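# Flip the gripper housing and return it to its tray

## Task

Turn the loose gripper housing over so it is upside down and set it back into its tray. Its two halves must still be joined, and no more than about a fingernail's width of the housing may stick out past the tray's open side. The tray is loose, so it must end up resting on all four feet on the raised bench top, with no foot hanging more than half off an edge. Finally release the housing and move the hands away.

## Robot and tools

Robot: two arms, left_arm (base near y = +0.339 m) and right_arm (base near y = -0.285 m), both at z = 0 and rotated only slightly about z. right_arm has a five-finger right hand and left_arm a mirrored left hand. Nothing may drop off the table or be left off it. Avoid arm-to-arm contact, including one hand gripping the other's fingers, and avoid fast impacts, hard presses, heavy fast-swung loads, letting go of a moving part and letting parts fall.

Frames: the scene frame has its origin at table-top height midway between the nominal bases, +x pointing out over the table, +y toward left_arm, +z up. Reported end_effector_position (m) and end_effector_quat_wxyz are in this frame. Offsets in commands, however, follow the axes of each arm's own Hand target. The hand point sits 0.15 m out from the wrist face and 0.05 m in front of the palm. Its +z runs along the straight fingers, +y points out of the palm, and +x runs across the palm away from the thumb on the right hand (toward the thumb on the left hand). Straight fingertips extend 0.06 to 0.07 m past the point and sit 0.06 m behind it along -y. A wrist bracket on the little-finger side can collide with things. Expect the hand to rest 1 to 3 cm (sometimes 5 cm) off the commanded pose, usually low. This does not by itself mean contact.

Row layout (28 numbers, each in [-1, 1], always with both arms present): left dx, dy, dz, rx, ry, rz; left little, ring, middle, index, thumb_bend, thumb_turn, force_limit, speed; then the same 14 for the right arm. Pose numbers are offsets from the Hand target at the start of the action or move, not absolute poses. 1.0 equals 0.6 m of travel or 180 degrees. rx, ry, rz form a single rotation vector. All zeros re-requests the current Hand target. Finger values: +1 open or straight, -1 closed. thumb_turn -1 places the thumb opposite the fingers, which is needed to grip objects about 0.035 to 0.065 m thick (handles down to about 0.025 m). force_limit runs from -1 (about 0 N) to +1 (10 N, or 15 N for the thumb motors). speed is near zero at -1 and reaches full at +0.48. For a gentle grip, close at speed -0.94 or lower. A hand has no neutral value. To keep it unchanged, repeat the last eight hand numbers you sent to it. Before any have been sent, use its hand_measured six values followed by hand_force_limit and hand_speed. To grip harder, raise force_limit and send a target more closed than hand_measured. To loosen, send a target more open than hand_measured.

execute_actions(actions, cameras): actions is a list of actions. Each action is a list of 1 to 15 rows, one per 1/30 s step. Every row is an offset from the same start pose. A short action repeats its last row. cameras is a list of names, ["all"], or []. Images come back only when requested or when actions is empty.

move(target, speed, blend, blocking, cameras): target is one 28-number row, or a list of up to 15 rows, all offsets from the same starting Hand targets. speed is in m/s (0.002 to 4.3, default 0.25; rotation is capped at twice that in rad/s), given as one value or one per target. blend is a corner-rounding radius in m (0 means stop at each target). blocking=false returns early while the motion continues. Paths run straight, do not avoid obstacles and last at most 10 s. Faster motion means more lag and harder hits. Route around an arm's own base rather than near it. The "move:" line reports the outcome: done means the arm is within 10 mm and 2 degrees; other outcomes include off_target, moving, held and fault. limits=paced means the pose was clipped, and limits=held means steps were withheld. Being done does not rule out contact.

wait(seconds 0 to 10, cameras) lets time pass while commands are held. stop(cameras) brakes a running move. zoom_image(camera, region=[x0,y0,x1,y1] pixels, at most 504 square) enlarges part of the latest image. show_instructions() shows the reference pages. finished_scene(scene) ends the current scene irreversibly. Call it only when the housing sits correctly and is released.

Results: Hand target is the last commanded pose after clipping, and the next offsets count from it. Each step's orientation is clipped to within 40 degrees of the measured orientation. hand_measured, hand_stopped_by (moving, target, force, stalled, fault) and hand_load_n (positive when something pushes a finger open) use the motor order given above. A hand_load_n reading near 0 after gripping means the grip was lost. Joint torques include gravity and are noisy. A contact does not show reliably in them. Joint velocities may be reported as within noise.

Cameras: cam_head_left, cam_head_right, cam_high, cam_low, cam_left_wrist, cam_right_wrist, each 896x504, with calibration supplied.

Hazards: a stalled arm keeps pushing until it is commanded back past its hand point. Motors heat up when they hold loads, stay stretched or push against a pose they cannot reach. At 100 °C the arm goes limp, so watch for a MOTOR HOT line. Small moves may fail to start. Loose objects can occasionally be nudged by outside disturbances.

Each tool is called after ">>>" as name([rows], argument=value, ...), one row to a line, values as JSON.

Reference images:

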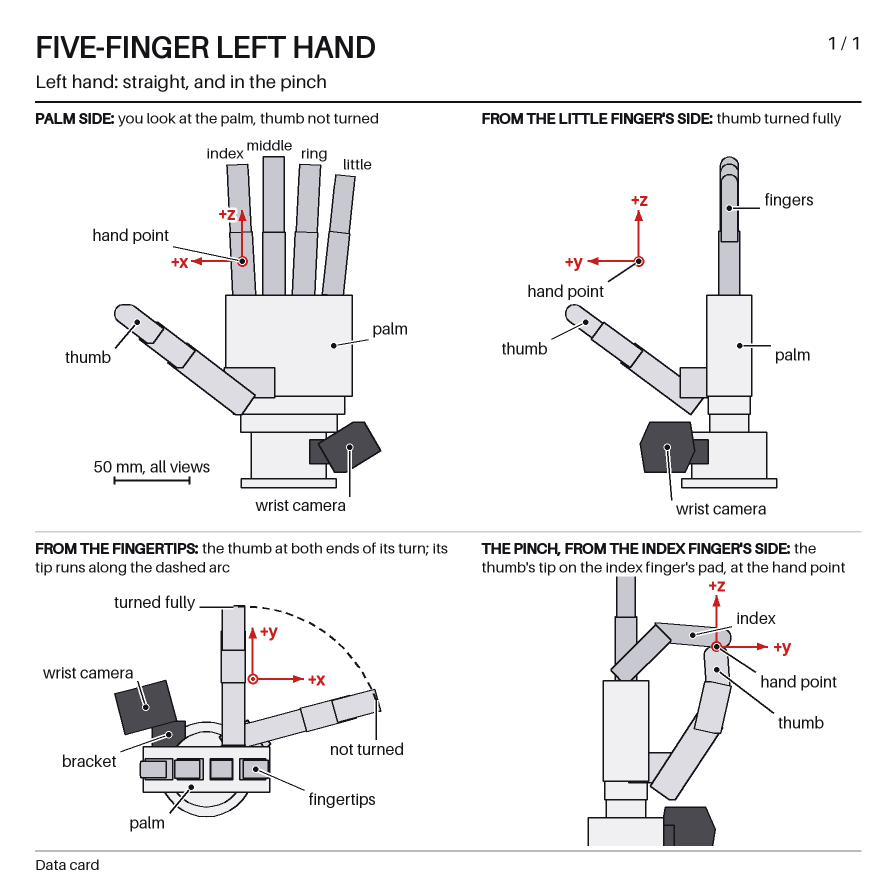

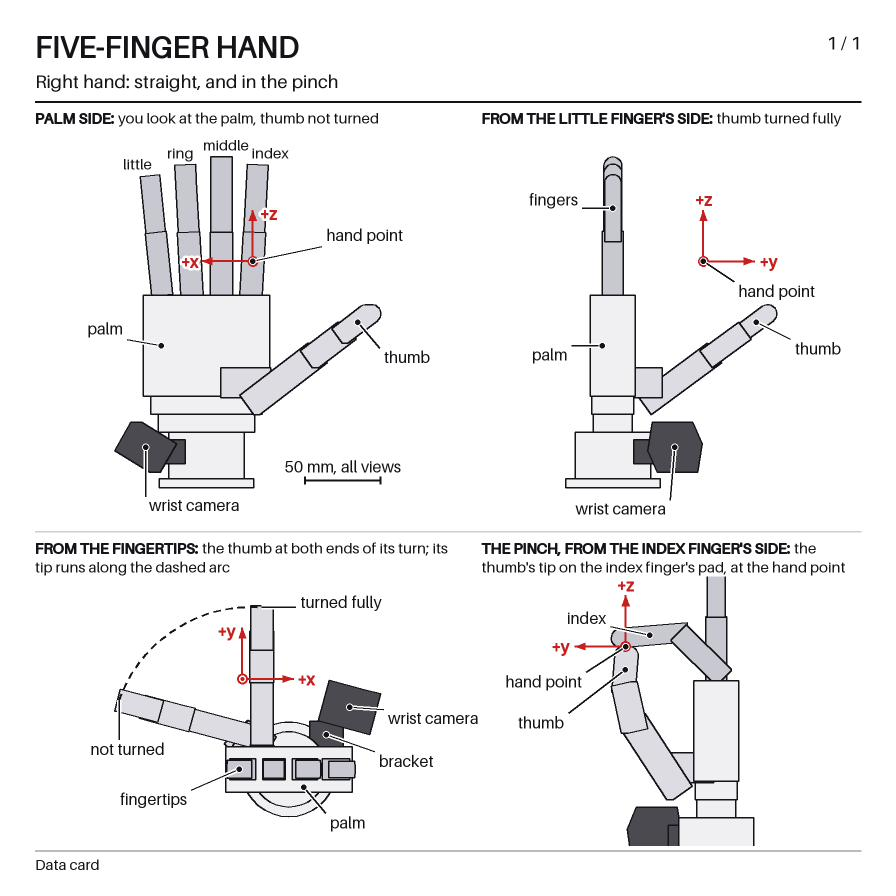

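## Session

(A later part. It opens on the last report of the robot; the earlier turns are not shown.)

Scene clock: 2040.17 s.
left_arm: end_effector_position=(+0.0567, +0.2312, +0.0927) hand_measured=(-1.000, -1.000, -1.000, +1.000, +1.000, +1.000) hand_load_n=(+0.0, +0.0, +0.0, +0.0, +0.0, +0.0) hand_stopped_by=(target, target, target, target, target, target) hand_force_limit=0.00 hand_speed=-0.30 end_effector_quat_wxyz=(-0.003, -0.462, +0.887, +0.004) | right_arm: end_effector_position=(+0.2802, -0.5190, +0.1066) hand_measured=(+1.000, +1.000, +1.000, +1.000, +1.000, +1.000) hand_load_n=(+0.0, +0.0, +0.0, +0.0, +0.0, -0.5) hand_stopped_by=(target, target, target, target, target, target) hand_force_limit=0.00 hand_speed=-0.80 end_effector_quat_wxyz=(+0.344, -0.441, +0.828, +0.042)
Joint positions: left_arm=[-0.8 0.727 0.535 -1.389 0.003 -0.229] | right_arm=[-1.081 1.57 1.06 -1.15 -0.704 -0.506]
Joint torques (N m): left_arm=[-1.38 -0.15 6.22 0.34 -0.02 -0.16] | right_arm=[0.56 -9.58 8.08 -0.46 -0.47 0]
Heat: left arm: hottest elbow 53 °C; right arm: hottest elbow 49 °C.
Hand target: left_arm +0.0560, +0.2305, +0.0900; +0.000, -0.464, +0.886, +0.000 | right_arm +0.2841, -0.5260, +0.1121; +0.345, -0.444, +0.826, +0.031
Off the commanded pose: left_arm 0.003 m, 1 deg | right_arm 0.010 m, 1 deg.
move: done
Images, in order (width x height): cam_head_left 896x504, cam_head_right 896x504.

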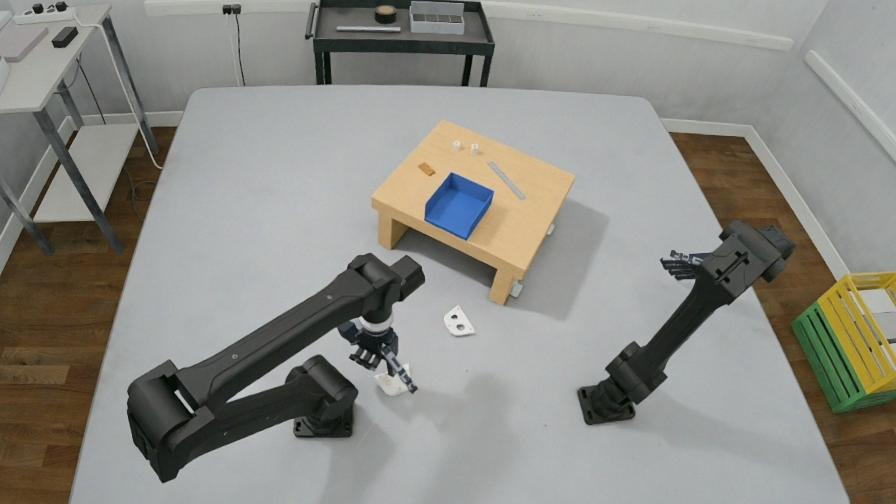

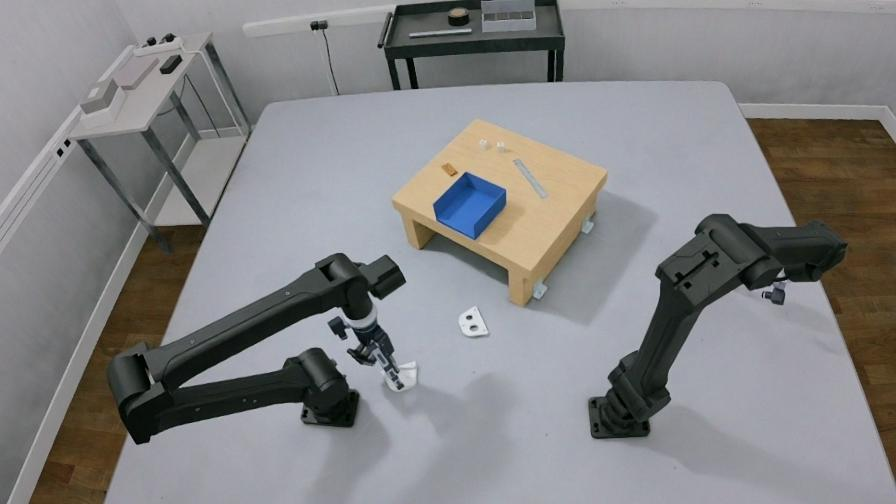

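>>> move(target=[0.0005, 0.0007, 0.0325, 0,0,0, -1,-1,-1,1,1,1,0,-0.3, 0,0,0,0,0,0, 1,1,1,1,1,1,0,-0.8], speed=0.03, cameras=["cam_head_left","cam_head_right"])

>>> zoom_image(camera="cam_head_left", region=[365, 335, 425, 395])

>>> zoom_image(camera="cam_head_right", region=[370, 335, 430, 395])

Scene clock: 2055.50 s.
left_arm: end_effector_position=(+0.0568, +0.2305, +0.0759) hand_measured=(-1.000, -1.000, -1.000, +1.000, +1.000, +1.000) hand_load_n=(+0.0, +0.0, +0.0, -1.5, -0.5, +0.0) hand_stopped_by=(target, target, target, target, target, target) hand_force_limit=0.00 hand_speed=-0.30 end_effector_quat_wxyz=(-0.001, -0.462, +0.887, -0.003) | right_arm: end_effector_position=(+0.2802, -0.5190, +0.1066) hand_measured=(+1.000, +1.000, +1.000, +1.000, +1.000, +1.000) hand_load_n=(+0.0, +0.0, -0.5, +0.0, +0.0, +0.0) hand_stopped_by=(target, target, target, target, target, target) hand_force_limit=0.00 hand_speed=-0.80 end_effector_quat_wxyz=(+0.344, -0.441, +0.828, +0.042)
Joint positions: left_arm=[-0.803 0.727 0.492 -1.331 0.003 -0.231] | right_arm=[-1.081 1.57 1.06 -1.15 -0.704 -0.506]
Joint torques (N m): left_arm=[-1.44 1.32 5.93 0.5 -0.03 -0.16] | right_arm=[0.56 -9.64 8.09 -0.46 -0.47 0]
Heat: left arm: hottest elbow 52 °C; right arm: hottest elbow 49 °C.
Hand target: left_arm +0.0555, +0.2305, +0.0706; +0.000, -0.464, +0.886, +0.001 | right_arm +0.2841, -0.5260, +0.1121; +0.345, -0.444, +0.826, +0.031
Off the commanded pose: left_arm 0.006 m, 0 deg | right_arm 0.010 m, 1 deg.
move: done
Images, in order (width x height): cam_head_left 896x504, cam_head_right 896x504.

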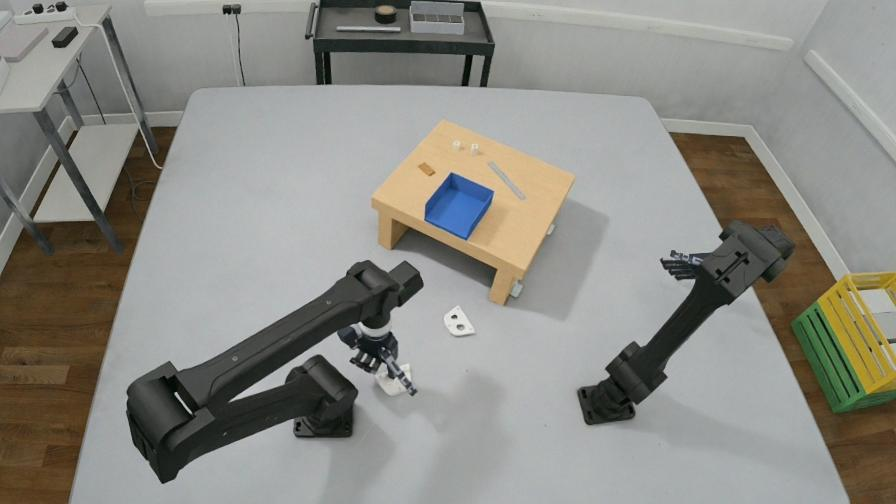

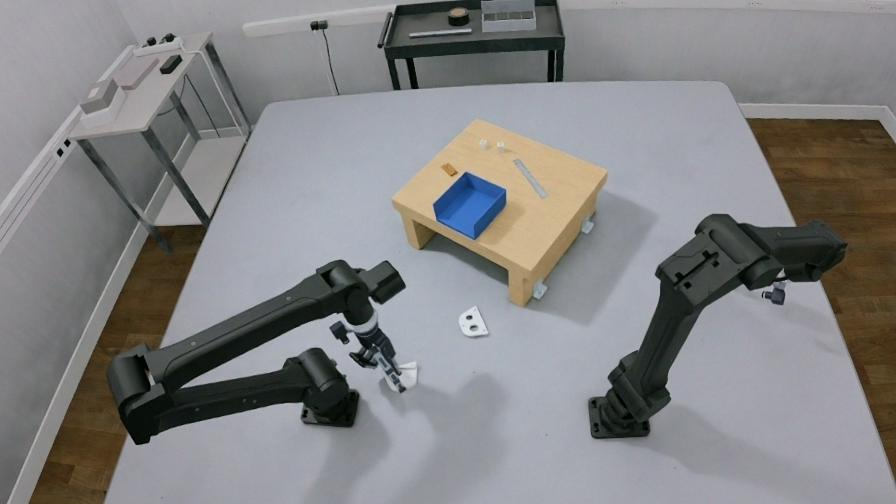

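Scaled by 8.400 from the camera's 896x504 image, which has a finer 1280x720 frame.

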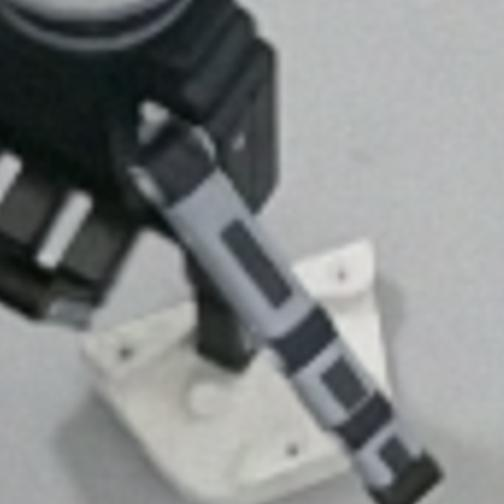

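Scaled by 8.400 from the camera's 896x504 image, which has a finer 1280x720 frame.

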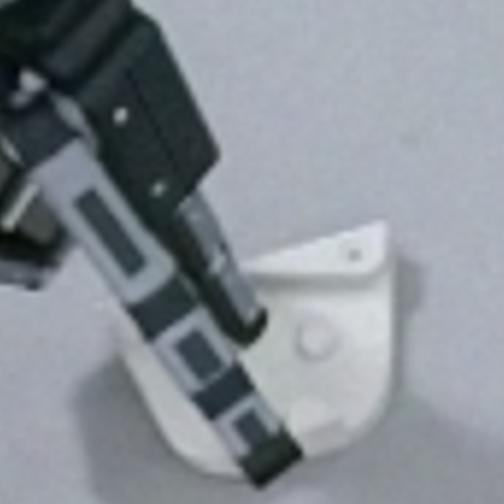

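>>> move(target=[-0.136, -0.1086, -0.006, 0,0,0, -1,-1,-1,1,1,1,0,-0.3, 0,0,0,0,0,0, 1,1,1,1,1,1,0,-0.8], speed=0.03, cameras=["cam_head_left","cam_head_right"])

>>> zoom_image(camera="cam_head_left", region=[365, 305, 445, 385])

>>> zoom_image(camera="cam_head_right", region=[360, 305, 440, 385])

Scene clock: 2074.53 s.
left_arm: end_effector_position=(+0.1344, +0.2591, +0.0765) hand_measured=(-1.000, -1.000, -1.000, +1.000, +1.000, +1.000) hand_load_n=(+0.0, +0.0, +0.0, -5.5, +0.0, +0.0) hand_stopped_by=(target, target, target, target, target, target) hand_force_limit=0.00 hand_speed=-0.30 end_effector_quat_wxyz=(-0.025, -0.458, +0.889, +0.004) | right_arm: end_effector_position=(+0.2802, -0.5190, +0.1066) hand_measured=(+1.000, +1.000, +1.000, +1.000, +1.000, +1.000) hand_load_n=(+0.0, +0.0, +0.0, +0.0, +0.0, +0.0) hand_stopped_by=(target, target, target, target, target, target) hand_force_limit=0.00 hand_speed=-0.80 end_effector_quat_wxyz=(+0.344, -0.441, +0.828, +0.042)
Joint positions: left_arm=[-0.386 0.944 0.581 -1.244 0.034 0.196] | right_arm=[-1.081 1.57 1.06 -1.15 -0.704 -0.506]
Joint torques (N m): left_arm=[0.38 0.38 7.79 1.51 -1.21 0] | right_arm=[0.56 -9.58 8.09 -0.46 -0.47 0]
Heat: left arm: hottest elbow 51 °C; right arm: hottest elbow 49 °C.
Hand target: left_arm +0.1555, +0.2605, +0.0741; +0.000, -0.464, +0.886, +0.001 | right_arm +0.2841, -0.5260, +0.1121; +0.345, -0.444, +0.826, +0.031
Off the commanded pose: left_arm 0.021 m, 3 deg | right_arm 0.010 m, 1 deg.
move: off_target (left_arm)
Images, in order (width x height): cam_head_left 896x504, cam_head_right 896x504.

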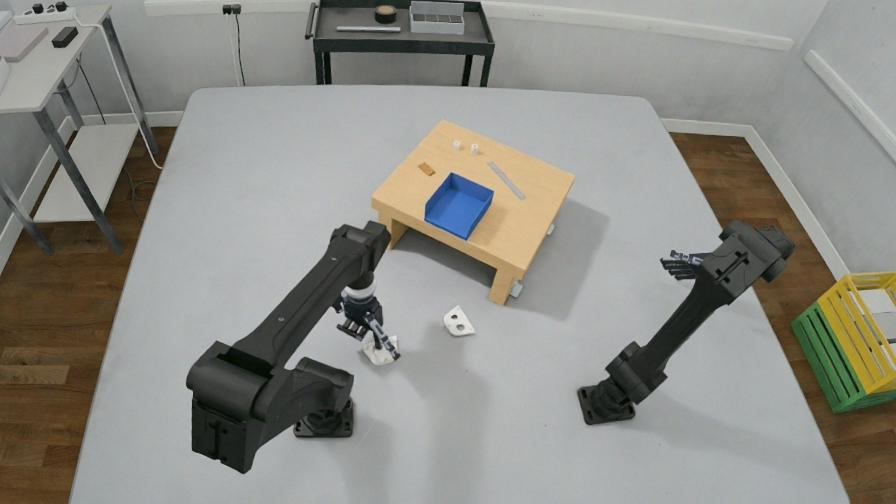

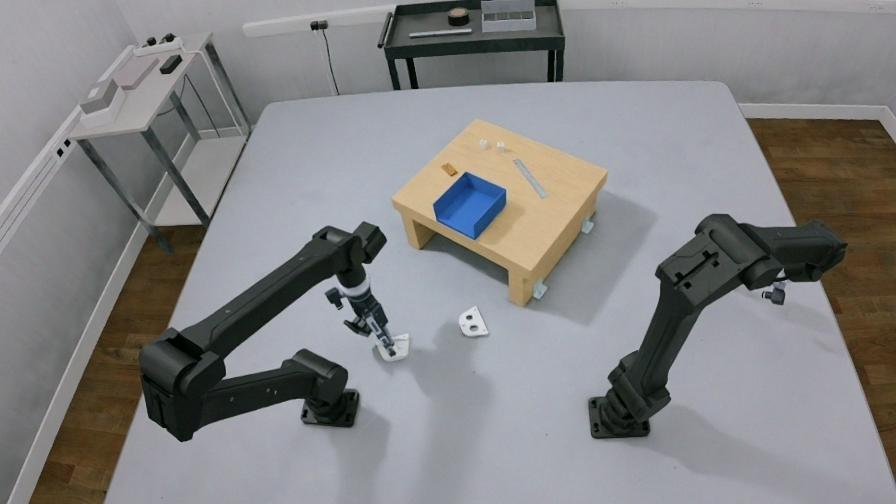

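Scaled by 6.300 from the camera's 896x504 image, which has a finer 1280x720 frame.

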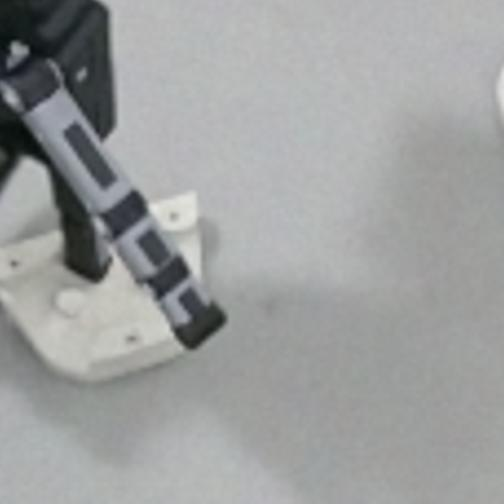

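Scaled by 6.300 from the camera's 896x504 image, which has a finer 1280x720 frame.

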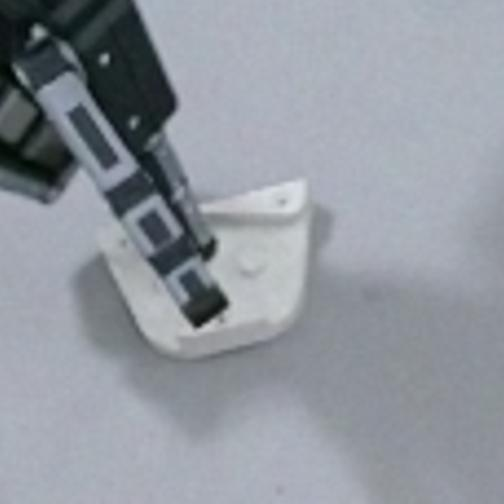

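>>> move(target=[-0.0596, -0.1198, -0.0015, 0,0,0, -1,-1,-1,1,1,1,0,-0.3, 0,0,0,0,0,0, 1,1,1,1,1,1,0,-0.8], speed=0.04, cameras=["cam_head_left","cam_head_right"])

>>> zoom_image(camera="cam_head_left", region=[365, 265, 445, 345])

>>> zoom_image(camera="cam_head_right", region=[370, 265, 450, 345])

Scene clock: 2091.13 s.
left_arm: end_effector_position=(+0.2082, +0.2520, +0.0774) hand_measured=(-1.000, -1.000, -1.000, +1.000, +1.000, +1.000) hand_load_n=(+0.0, +0.0, +0.0, -8.0, +0.0, +0.0) hand_stopped_by=(target, target, target, target, target, target) hand_force_limit=0.00 hand_speed=-0.30 end_effector_quat_wxyz=(-0.023, -0.458, +0.889, +0.012) | right_arm: end_effector_position=(+0.2802, -0.5190, +0.1066) hand_measured=(+1.000, +1.000, +1.000, +1.000, +1.000, +1.000) hand_load_n=(+0.0, +0.0, +0.0, +0.0, +0.0, -0.5) hand_stopped_by=(target, target, target, target, target, target) hand_force_limit=0.00 hand_speed=-0.80 end_effector_quat_wxyz=(+0.344, -0.441, +0.828, +0.042)
Joint positions: left_arm=[-0.31 1.183 0.736 -1.174 0.017 0.271] | right_arm=[-1.081 1.57 1.06 -1.15 -0.704 -0.506]
Joint torques (N m): left_arm=[0.03 -2.37 8.43 1.72 -0.6 -0.05] | right_arm=[0.56 -9.58 8.08 -0.46 -0.47 0]
Heat: left arm: hottest elbow 51 °C; right arm: hottest elbow 49 °C.
Hand target: left_arm +0.2350, +0.2490, +0.0749; +0.000, -0.464, +0.886, +0.000 | right_arm +0.2841, -0.5260, +0.1121; +0.345, -0.444, +0.826, +0.031
Off the commanded pose: left_arm 0.027 m, 3 deg | right_arm 0.010 m, 1 deg.
move: off_target (left_arm)
Images, in order (width x height): cam_head_left 896x504, cam_head_right 896x504.

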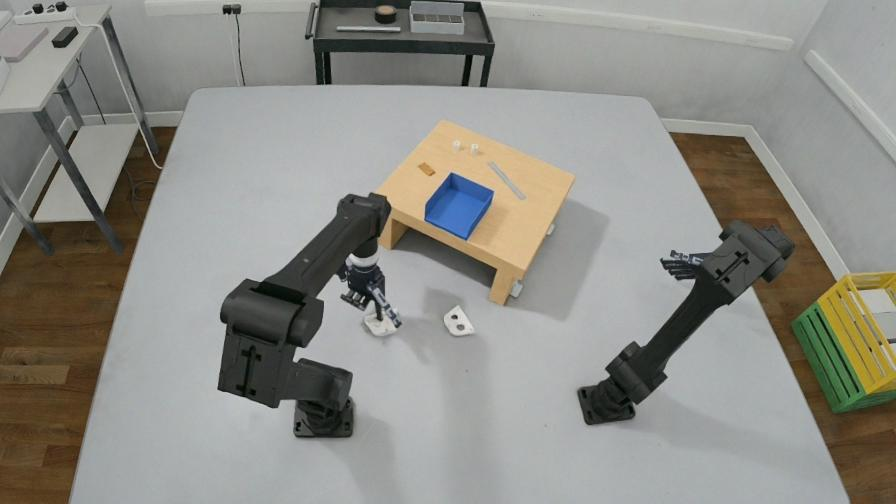

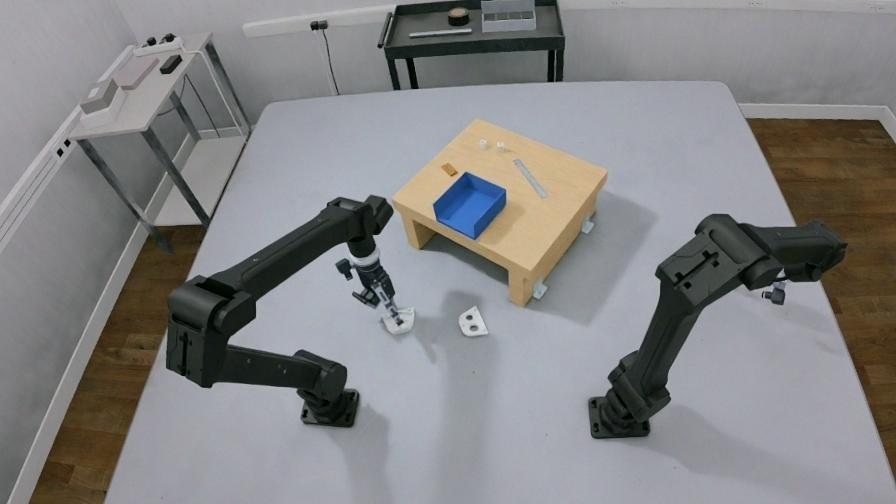

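Scaled by 6.300 from the camera's 896x504 image, which has a finer 1280x720 frame.

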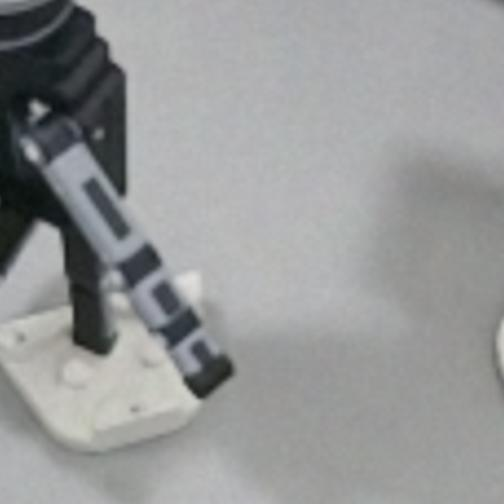

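Scaled by 6.300 from the camera's 896x504 image, which has a finer 1280x720 frame.

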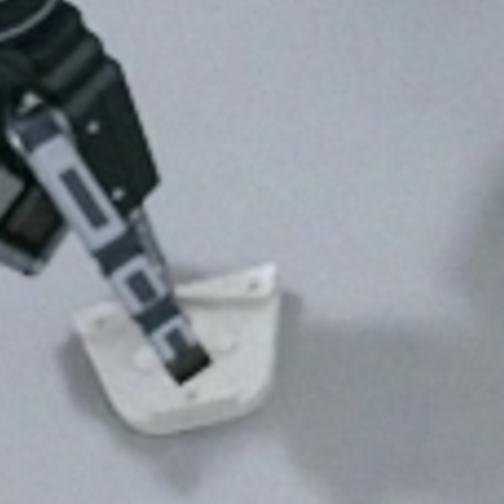

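>>> execute_actions(actions=[], cameras=["cam_head_left","cam_low"])

Scene clock: 2122.13 s.
left_arm: end_effector_position=(+0.2082, +0.2520, +0.0774) hand_measured=(-1.000, -1.000, -1.000, +1.000, +1.000, +1.000) hand_load_n=(+0.0, +0.0, +0.0, -8.0, +0.0, +0.0) hand_stopped_by=(target, target, target, target, target, target) hand_force_limit=0.00 hand_speed=-0.30 end_effector_quat_wxyz=(-0.023, -0.458, +0.889, +0.012) | right_arm: end_effector_position=(+0.2802, -0.5190, +0.1066) hand_measured=(+1.000, +1.000, +1.000, +1.000, +1.000, +1.000) hand_load_n=(+0.0, +0.0, +0.0, +0.0, +0.0, +0.0) hand_stopped_by=(target, target, target, target, target, target) hand_force_limit=0.00 hand_speed=-0.80 end_effector_quat_wxyz=(+0.344, -0.441, +0.828, +0.042)
Joint positions: left_arm=[-0.31 1.183 0.736 -1.174 0.017 0.271] | right_arm=[-1.081 1.57 1.06 -1.15 -0.704 -0.506]
Joint velocities: within noise
Joint torques (N m): left_arm=[-0.03 -2.32 8.4 1.7 -0.6 -0.06] | right_arm=[0.56 -9.64 8.09 -0.46 -0.47 0]
Motor temperatures (°C): left_arm=[35 36 52 34 40 32] | right_arm=[38 39 49 35 35 33]
Heat: left arm: hottest elbow 52 °C; right arm: hottest elbow 49 °C.
Hand target: left_arm +0.2350, +0.2490, +0.0749; +0.000, -0.464, +0.886, +0.000 | right_arm +0.2841, -0.5260, +0.1121; +0.345, -0.444, +0.826, +0.031
Off the commanded pose: left_arm 0.027 m, 3 deg | right_arm 0.010 m, 1 deg.
Images, in order (width x height): cam_head_left 896x504, cam_low 896x504.

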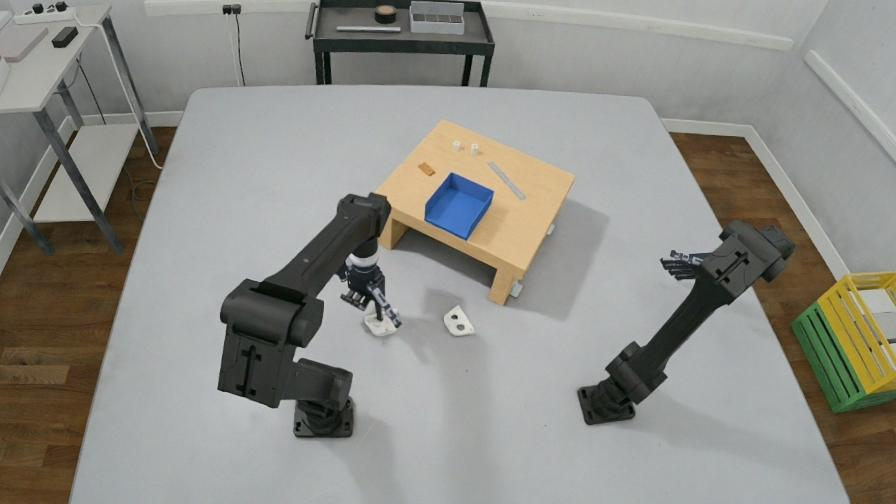

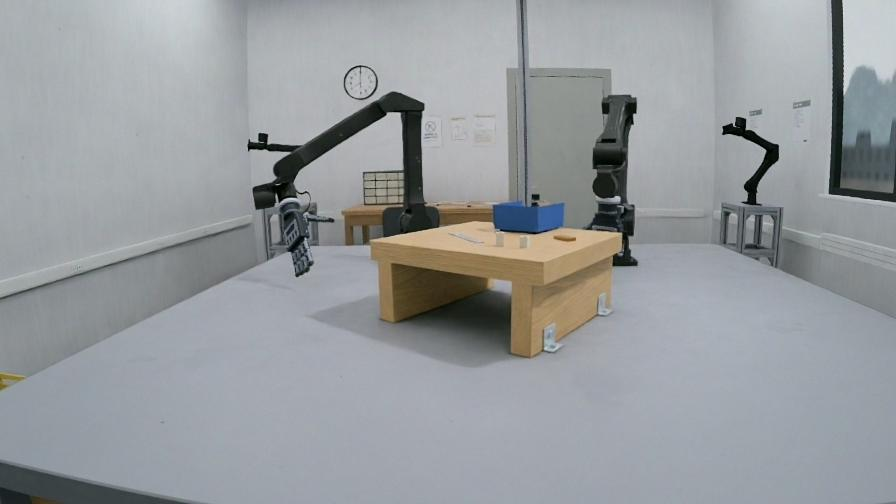

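>>> move(target=[-0.0191, -0.0575, -0.0085, 0, 0, 0, -1, -1, -1, 1, 1, 1, 0, -0.3, 0, 0, 0, 0, 0, 0, 1, 1, 1, 1, 1, 1, 0, -0.8], speed=0.05, cameras=["cam_head_left", "cam_left_wrist"])

Scene clock: 2138.33 s.
left_arm: end_effector_position=(+0.2442, +0.2429, +0.0781) hand_measured=(-1.000, -1.000, -1.000, +1.000, +1.000, +1.000) hand_load_n=(+0.0, +0.0, +0.0, -4.5, -0.5, +0.0) hand_stopped_by=(target, target, target, target, target, target) hand_force_limit=0.00 hand_speed=-0.30 end_effector_quat_wxyz=(-0.020, -0.461, +0.887, +0.014) | right_arm: end_effector_position=(+0.2802, -0.5190, +0.1066) hand_measured=(+1.000, +1.000, +1.000, +1.000, +1.000, +1.000) hand_load_n=(+0.0, +0.0, +0.0, +0.0, +0.0, +0.0) hand_stopped_by=(target, target, target, target, target, target) hand_force_limit=0.00 hand_speed=-0.80 end_effector_quat_wxyz=(+0.344, -0.441, +0.828, +0.042)
Joint positions: left_arm=[-0.302 1.286 0.824 -1.156 0.009 0.273] | right_arm=[-1.081 1.57 1.06 -1.15 -0.704 -0.506]
Joint torques (N m): left_arm=[-0.09 -4.37 8.95 1.06 -0.31 -0.01] | right_arm=[0.56 -9.58 8.09 -0.46 -0.47 0]
Heat: left arm: hottest elbow 52 °C; right arm: hottest elbow 49 °C.
Hand target: left_arm +0.2699, +0.2387, +0.0800; +0.000, -0.464, +0.886, +0.000 | right_arm +0.2841, -0.5260, +0.1121; +0.345, -0.444, +0.826, +0.031
Off the commanded pose: left_arm 0.026 m, 3 deg | right_arm 0.010 m, 1 deg.
move: off_target (left_arm)
camera_calibration:
cam_left_wrist: T_world_to_cam=[[0.604932, -0.793979, -0.0604509, 0.0549017], [-0.653922, -0.53867, 0.531245, 0.248078], [-0.45436, -0.281837, -0.845059, 0.359278], [0, 0, 0, 1]] pos_world=[0.292254, 0.278481, 0.175139]
Images, in order (width x height): cam_head_left 896x504, cam_left_wrist 896x504.

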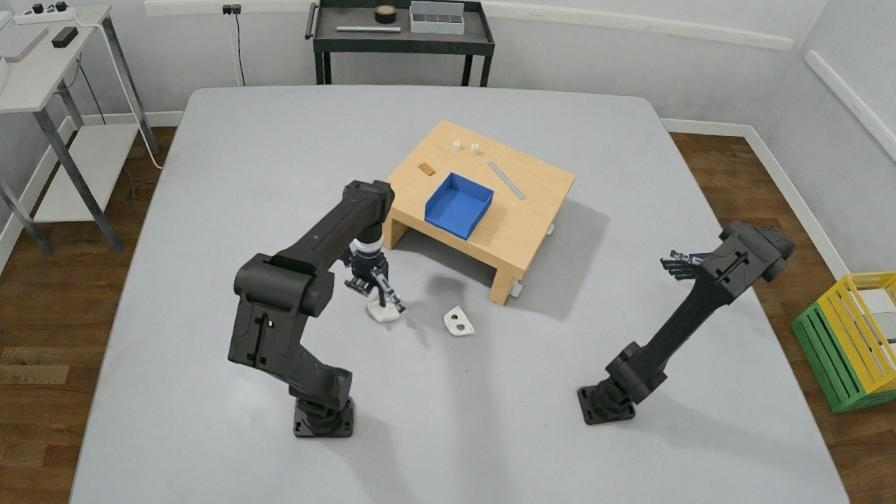

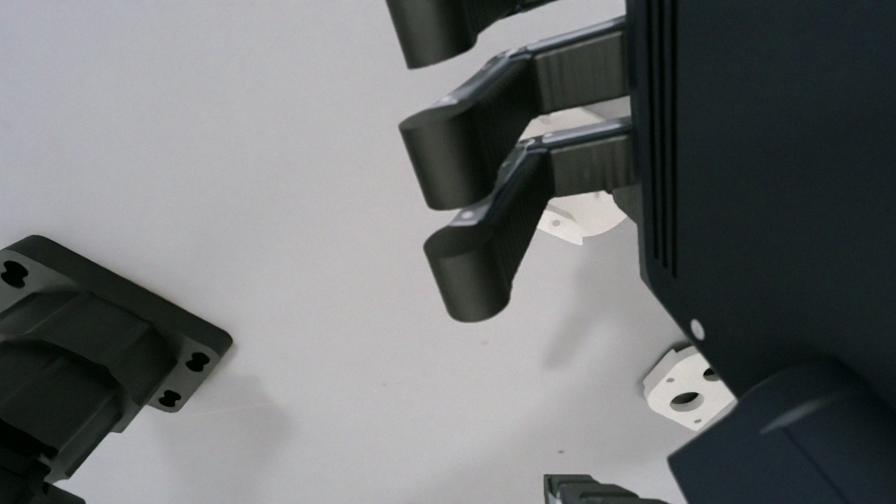

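>>> move(target=[-0.0287, -0.0815, -0.0017, 0, 0, 0, -1, -1, -1, 1, 1, 1, 0, -0.3, 0, 0, 0, 0, 0, 0, 1, 1, 1, 1, 1, 1, 0, -0.8], speed=0.05, cameras=["cam_head_left"])

>>> zoom_image(camera="cam_head_left", region=[330, 240, 490, 340])

Scene clock: 2146.43 s.
left_arm: end_effector_position=(+0.2940, +0.2289, +0.0783) hand_measured=(-1.000, -1.000, -1.000, +1.000, +1.000, +1.000) hand_load_n=(+0.0, +0.0, +0.0, -3.0, +0.0, +0.0) hand_stopped_by=(target, target, target, target, target, target) hand_force_limit=0.00 hand_speed=-0.30 end_effector_quat_wxyz=(-0.019, -0.463, +0.886, +0.015) | right_arm: end_effector_position=(+0.2802, -0.5190, +0.1066) hand_measured=(+1.000, +1.000, +1.000, +1.000, +1.000, +1.000) hand_load_n=(+0.0, +0.0, +0.0, +0.0, +0.0, -0.5) hand_stopped_by=(target, target, target, target, target, target) hand_force_limit=0.00 hand_speed=-0.80 end_effector_quat_wxyz=(+0.344, -0.441, +0.828, +0.042)
Joint positions: left_arm=[-0.293 1.422 0.954 -1.151 0.007 0.278] | right_arm=[-1.081 1.57 1.06 -1.15 -0.704 -0.506]
Joint torques (N m): left_arm=[-0.26 -6.48 9.16 0.87 -0.23 0.04] | right_arm=[0.56 -9.58 8.09 -0.46 -0.47 0]
Heat: left arm: hottest elbow 52 °C; right arm: hottest elbow 49 °C.
Hand target: left_arm +0.3197, +0.2251, +0.0809; +0.000, -0.464, +0.886, +0.001 | right_arm +0.2841, -0.5260, +0.1121; +0.345, -0.444, +0.826, +0.031
Off the commanded pose: left_arm 0.026 m, 3 deg | right_arm 0.010 m, 1 deg.
move: off_target (left_arm)
Images, in order (width x height): cam_head_left 896x504.

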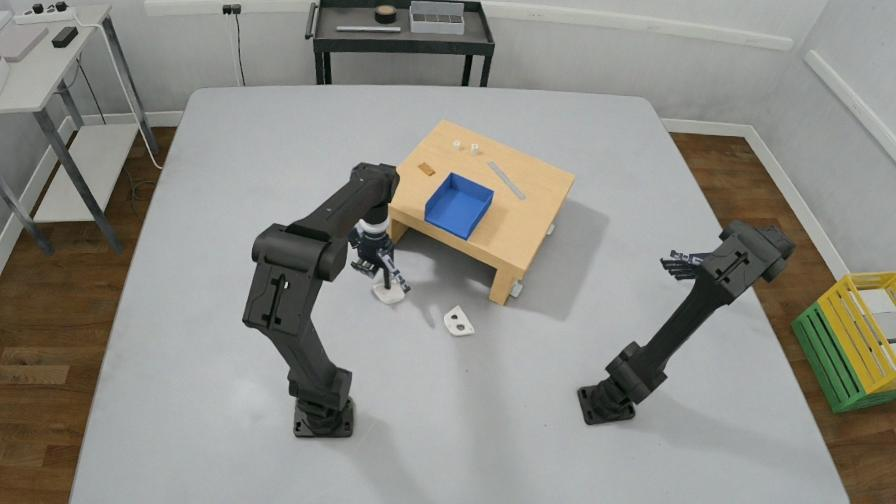

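Scaled by 3.150 from the camera's 896x504 image, which has a finer 1280x720 frame.

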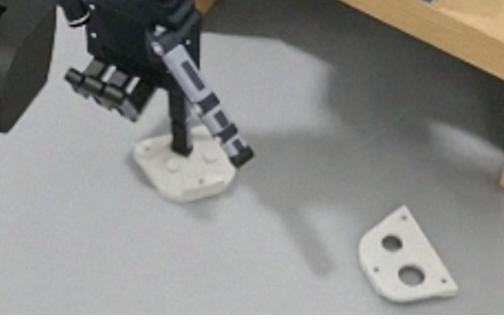

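>>> move([
  [0, 0.075, 0, 0, 0, 0, -1, -1, -1, 1, 1, 1, 0, -0.3, 0, 0, 0, 0, 0, 0, 1, 1, 1, 1, 1, 1, 0, -0.8],
  [0, 0.075, -0.15, 0, 0, 0, -1, -1, -1, 1, 1, 1, 0, -0.3, 0, 0, 0, 0, 0, 0, 1, 1, 1, 1, 1, 1, 0, -0.8],
], speed=0.05, cameras=["cam_head_left"])

>>> zoom_image(camera="cam_head_left", region=[330, 240, 490, 340])

Scene clock: 2164.90 s.
left_arm: end_effector_position=(+0.2652, +0.2524, +0.1514) hand_measured=(-1.000, -1.000, -1.000, +1.000, +1.000, +1.000) hand_load_n=(+0.0, +0.0, +0.0, +0.0, +0.0, +0.0) hand_stopped_by=(target, target, target, target, target, target) hand_force_limit=0.00 hand_speed=-0.30 end_effector_quat_wxyz=(-0.022, -0.466, +0.884, +0.020) | right_arm: end_effector_position=(+0.2802, -0.5190, +0.1066) hand_measured=(+1.000, +1.000, +1.000, +1.000, +1.000, +1.000) hand_load_n=(+0.0, +0.0, +0.0, +0.0, +0.0, +0.0) hand_stopped_by=(target, target, target, target, target, target) hand_force_limit=0.00 hand_speed=-0.80 end_effector_quat_wxyz=(+0.344, -0.441, +0.828, +0.042)
Joint positions: left_arm=[-0.254 1.265 1.008 -1.373 0.002 0.308] | right_arm=[-1.081 1.57 1.06 -1.15 -0.704 -0.506]
Joint torques (N m): left_arm=[-0.32 -7.71 10.37 -0.36 -0.08 0.1] | right_arm=[0.56 -9.64 8.09 -0.46 -0.47 0]
Heat: left arm: hottest elbow 52 °C; right arm: hottest elbow 49 °C.
Hand target: left_arm +0.2830, +0.2506, +0.1711; +0.000, -0.464, +0.886, +0.000 | right_arm +0.2841, -0.5260, +0.1121; +0.345, -0.444, +0.826, +0.031
Off the commanded pose: left_arm 0.026 m, 3 deg | right_arm 0.010 m, 1 deg.
move: off_target (left_arm)
Images, in order (width x height): cam_head_left 896x504.

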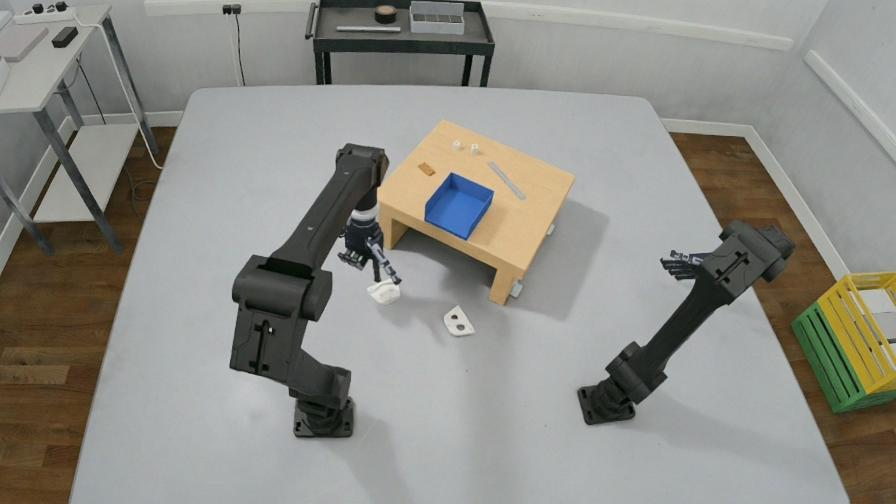

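Scaled by 3.150 from the camera's 896x504 image, which has a finer 1280x720 frame.

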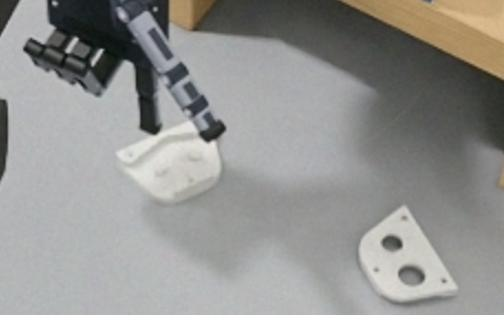

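>>> move(target=[0, 0.133, -0.08, 0, 0, 0, -1, -1, -1, 1, 1, 1, 0, -0.3, 0, 0, 0, 0, 0, 0, 1, 1, 1, 1, 1, 1, 0, -0.8], speed=0.15, cameras=["cam_head_left", "cam_head_right"])

>>> zoom_image(camera="cam_head_left", region=[350, 260, 430, 310])

>>> zoom_image(camera="cam_head_right", region=[270, 240, 430, 340])

Scene clock: 2178.43 s.
left_arm: end_effector_position=(+0.2140, +0.2946, +0.2128) hand_measured=(-1.000, -1.000, -1.000, +1.000, +1.000, +1.000) hand_load_n=(+0.5, +0.0, +0.0, +0.0, +0.0, +0.0) hand_stopped_by=(target, target, target, target, target, target) hand_force_limit=0.00 hand_speed=-0.30 end_effector_quat_wxyz=(-0.004, -0.467, +0.884, +0.003) | right_arm: end_effector_position=(+0.2802, -0.5190, +0.1066) hand_measured=(+1.000, +1.000, +1.000, +1.000, +1.000, +1.000) hand_load_n=(+0.0, +0.0, +0.0, +0.0, +0.0, +0.0) hand_stopped_by=(target, target, target, target, target, target) hand_force_limit=0.00 hand_speed=-0.80 end_effector_quat_wxyz=(+0.344, -0.441, +0.828, +0.042)
Joint positions: left_arm=[-0.159 1.037 1.008 -1.553 0 0.401] | right_arm=[-1.081 1.57 1.06 -1.15 -0.704 -0.506]
Joint torques (N m): left_arm=[-0.44 -3.78 8.24 -0.31 0 0.12] | right_arm=[0.56 -9.64 8.09 -0.46 -0.47 0.01]
Heat: left arm: hottest elbow 53 °C; right arm: hottest elbow 49 °C.
Hand target: left_arm +0.2175, +0.2961, +0.2191; +0.000, -0.464, +0.886, +0.001 | right_arm +0.2841, -0.5260, +0.1121; +0.345, -0.444, +0.826, +0.031
Off the commanded pose: left_arm 0.007 m, 1 deg | right_arm 0.010 m, 1 deg.
move: done
Images, in order (width x height): cam_head_left 896x504, cam_head_right 896x504.

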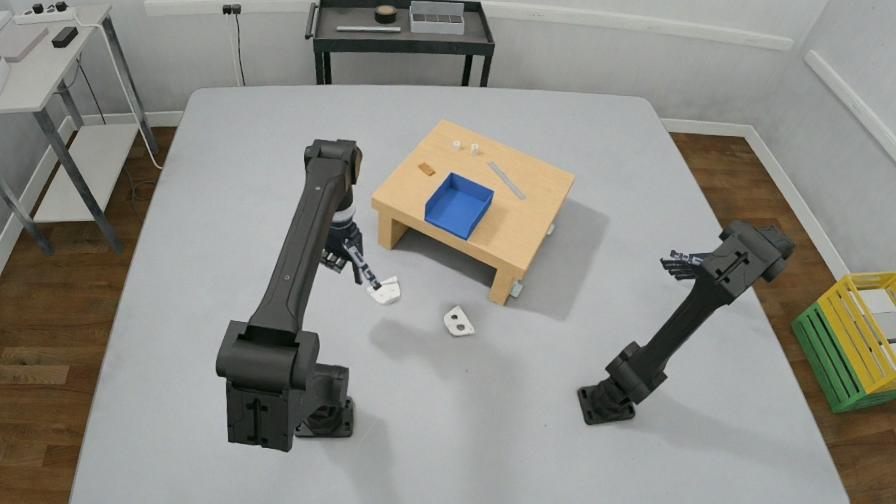

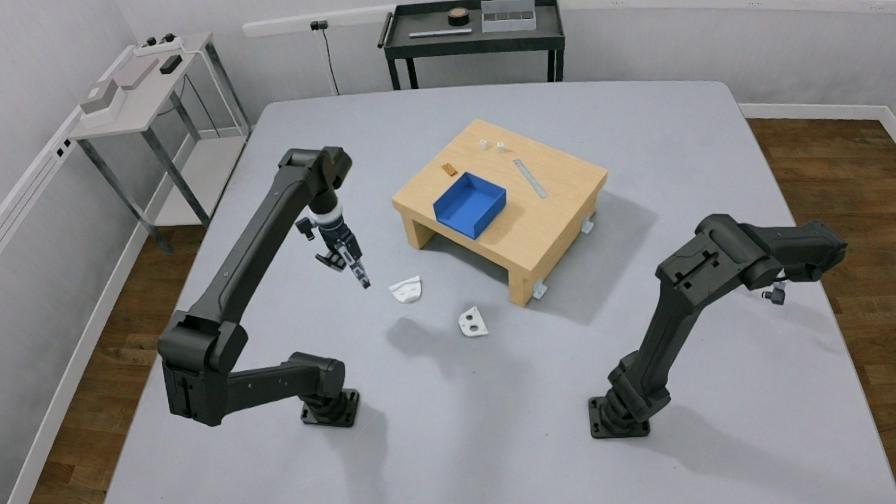

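Scaled by 6.300 from the camera's 896x504 image, which has a finer 1280x720 frame.

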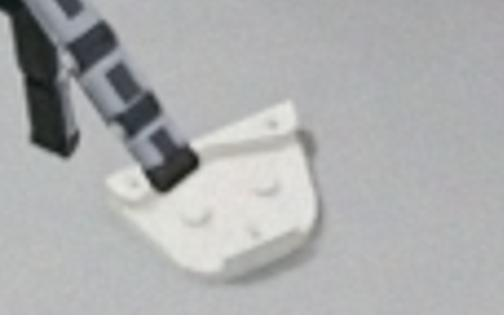

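Scaled by 3.150 from the camera's 896x504 image, which has a finer 1280x720 frame.

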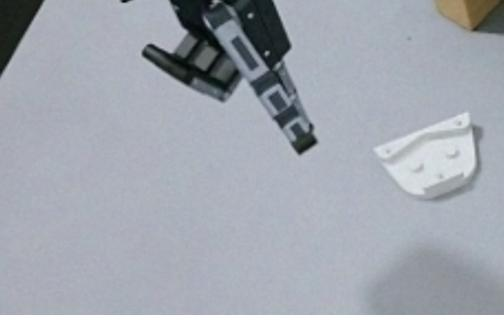

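>>> move([
  [0.0403, -0.264, 0.0, 0.286, -0.166, -0.3057, -1, -1, 0.35, 0.35, 0.8, -1, 0, -0.3, 0, 0, 0, 0, 0, 0, 1, 1, 1, 1, 1, 1, 0, -0.8],
  [0.0403, -0.264, 0.1652, 0.286, -0.166, -0.3057, -1, -1, 0.35, 0.35, 0.8, -1, 0, -0.3, 0, 0, 0, 0, 0, 0, 1, 1, 1, 1, 1, 1, 0, -0.8],
], speed=0.2, cameras=["cam_head_left", "cam_head_right", "cam_left_wrist"])

Scene clock: 2270.83 s.
left_arm: end_effector_position=(+0.3330, +0.1889, +0.1198) hand_measured=(-1.000, -1.000, +0.350, +0.350, +0.800, -1.000) hand_load_n=(+0.0, +0.0, +0.0, +0.0, +0.0, +0.0) hand_stopped_by=(target, target, target, target, target, target) hand_force_limit=0.00 hand_speed=-0.30 end_effector_quat_wxyz=(-0.405, +0.743, -0.472, +0.248) | right_arm: end_effector_position=(+0.2802, -0.5190, +0.1066) hand_measured=(+1.000, +1.000, +1.000, +1.000, +1.000, +1.000) hand_load_n=(+0.0, +0.0, +0.0, +0.0, +0.0, +0.0) hand_stopped_by=(target, target, target, target, target, target) hand_force_limit=0.00 hand_speed=-0.80 end_effector_quat_wxyz=(+0.344, -0.441, +0.828, +0.042)
Joint positions: left_arm=[-0.734 0.984 0.608 -0.723 -0.907 -0.98] | right_arm=[-1.081 1.57 1.06 -1.15 -0.704 -0.506]
Joint torques (N m): left_arm=[-1.26 -3.14 6.78 1.1 -0.56 -0.08] | right_arm=[0.56 -9.64 8.08 -0.46 -0.47 0]
Heat: left arm: hottest elbow 52 °C; right arm: hottest elbow 49 °C.
Hand target: left_arm +0.3338, +0.1860, +0.1199; -0.404, +0.743, -0.469, +0.254 | right_arm +0.2841, -0.5260, +0.1121; +0.345, -0.444, +0.826, +0.031
Off the commanded pose: left_arm 0.003 m, 1 deg | right_arm 0.010 m, 1 deg.
move: done
camera_calibration:
cam_left_wrist: T_world_to_cam=[[0.625712, -0.0449625, 0.778758, -0.288144], [-0.142924, -0.988045, 0.0577895, 0.226344], [0.766849, -0.147462, -0.624657, -0.0387426], [0, 0, 0, 1]] pos_world=[0.242354, 0.20497, 0.187113]
Images, in order (width x height): cam_head_left 896x504, cam_head_right 896x504, cam_left_wrist 896x504.

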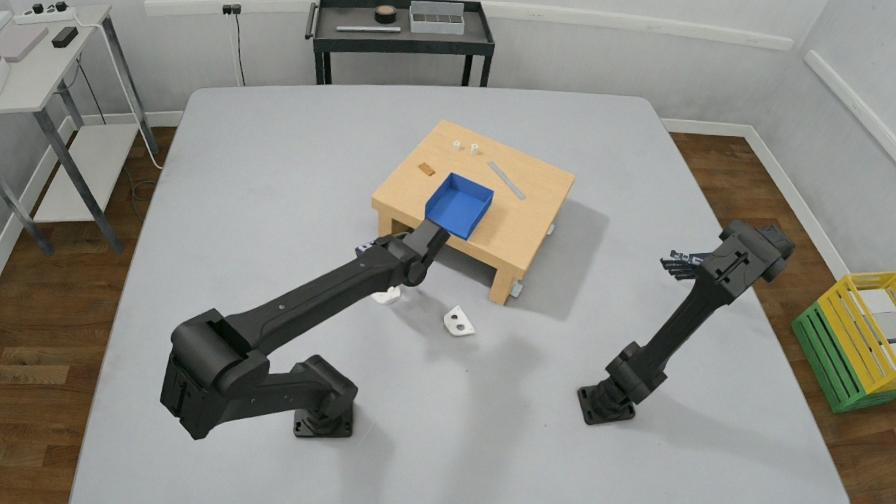

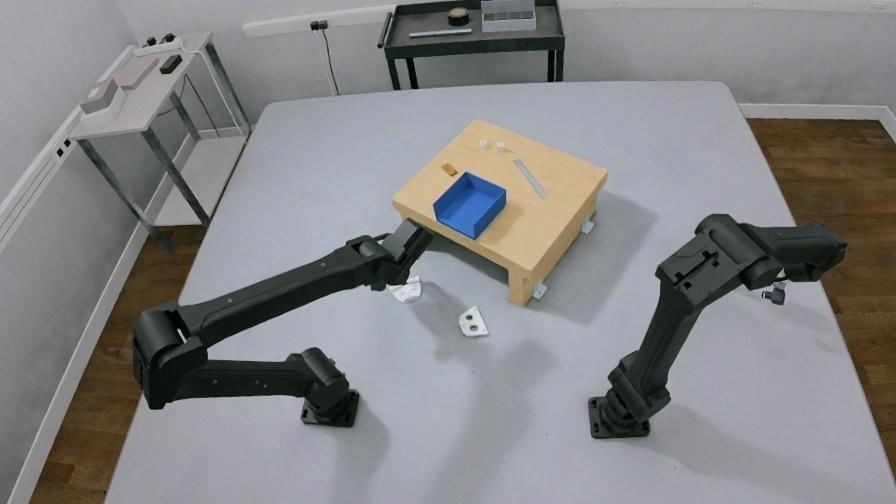

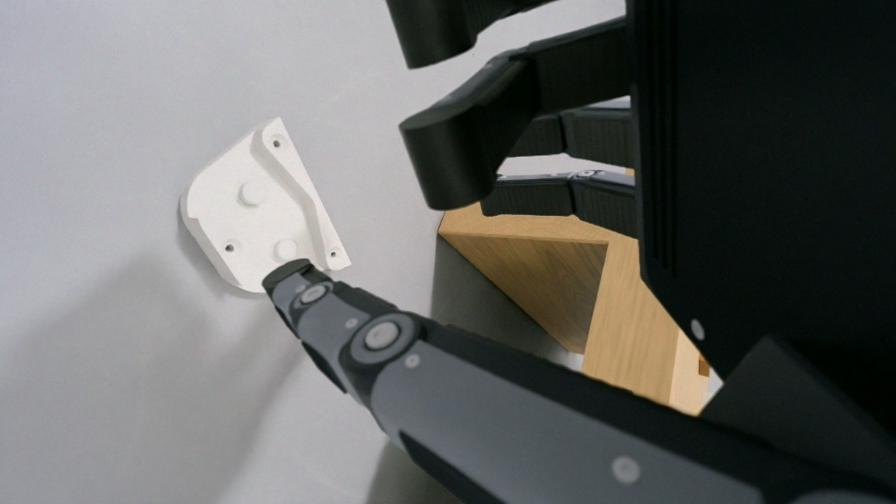

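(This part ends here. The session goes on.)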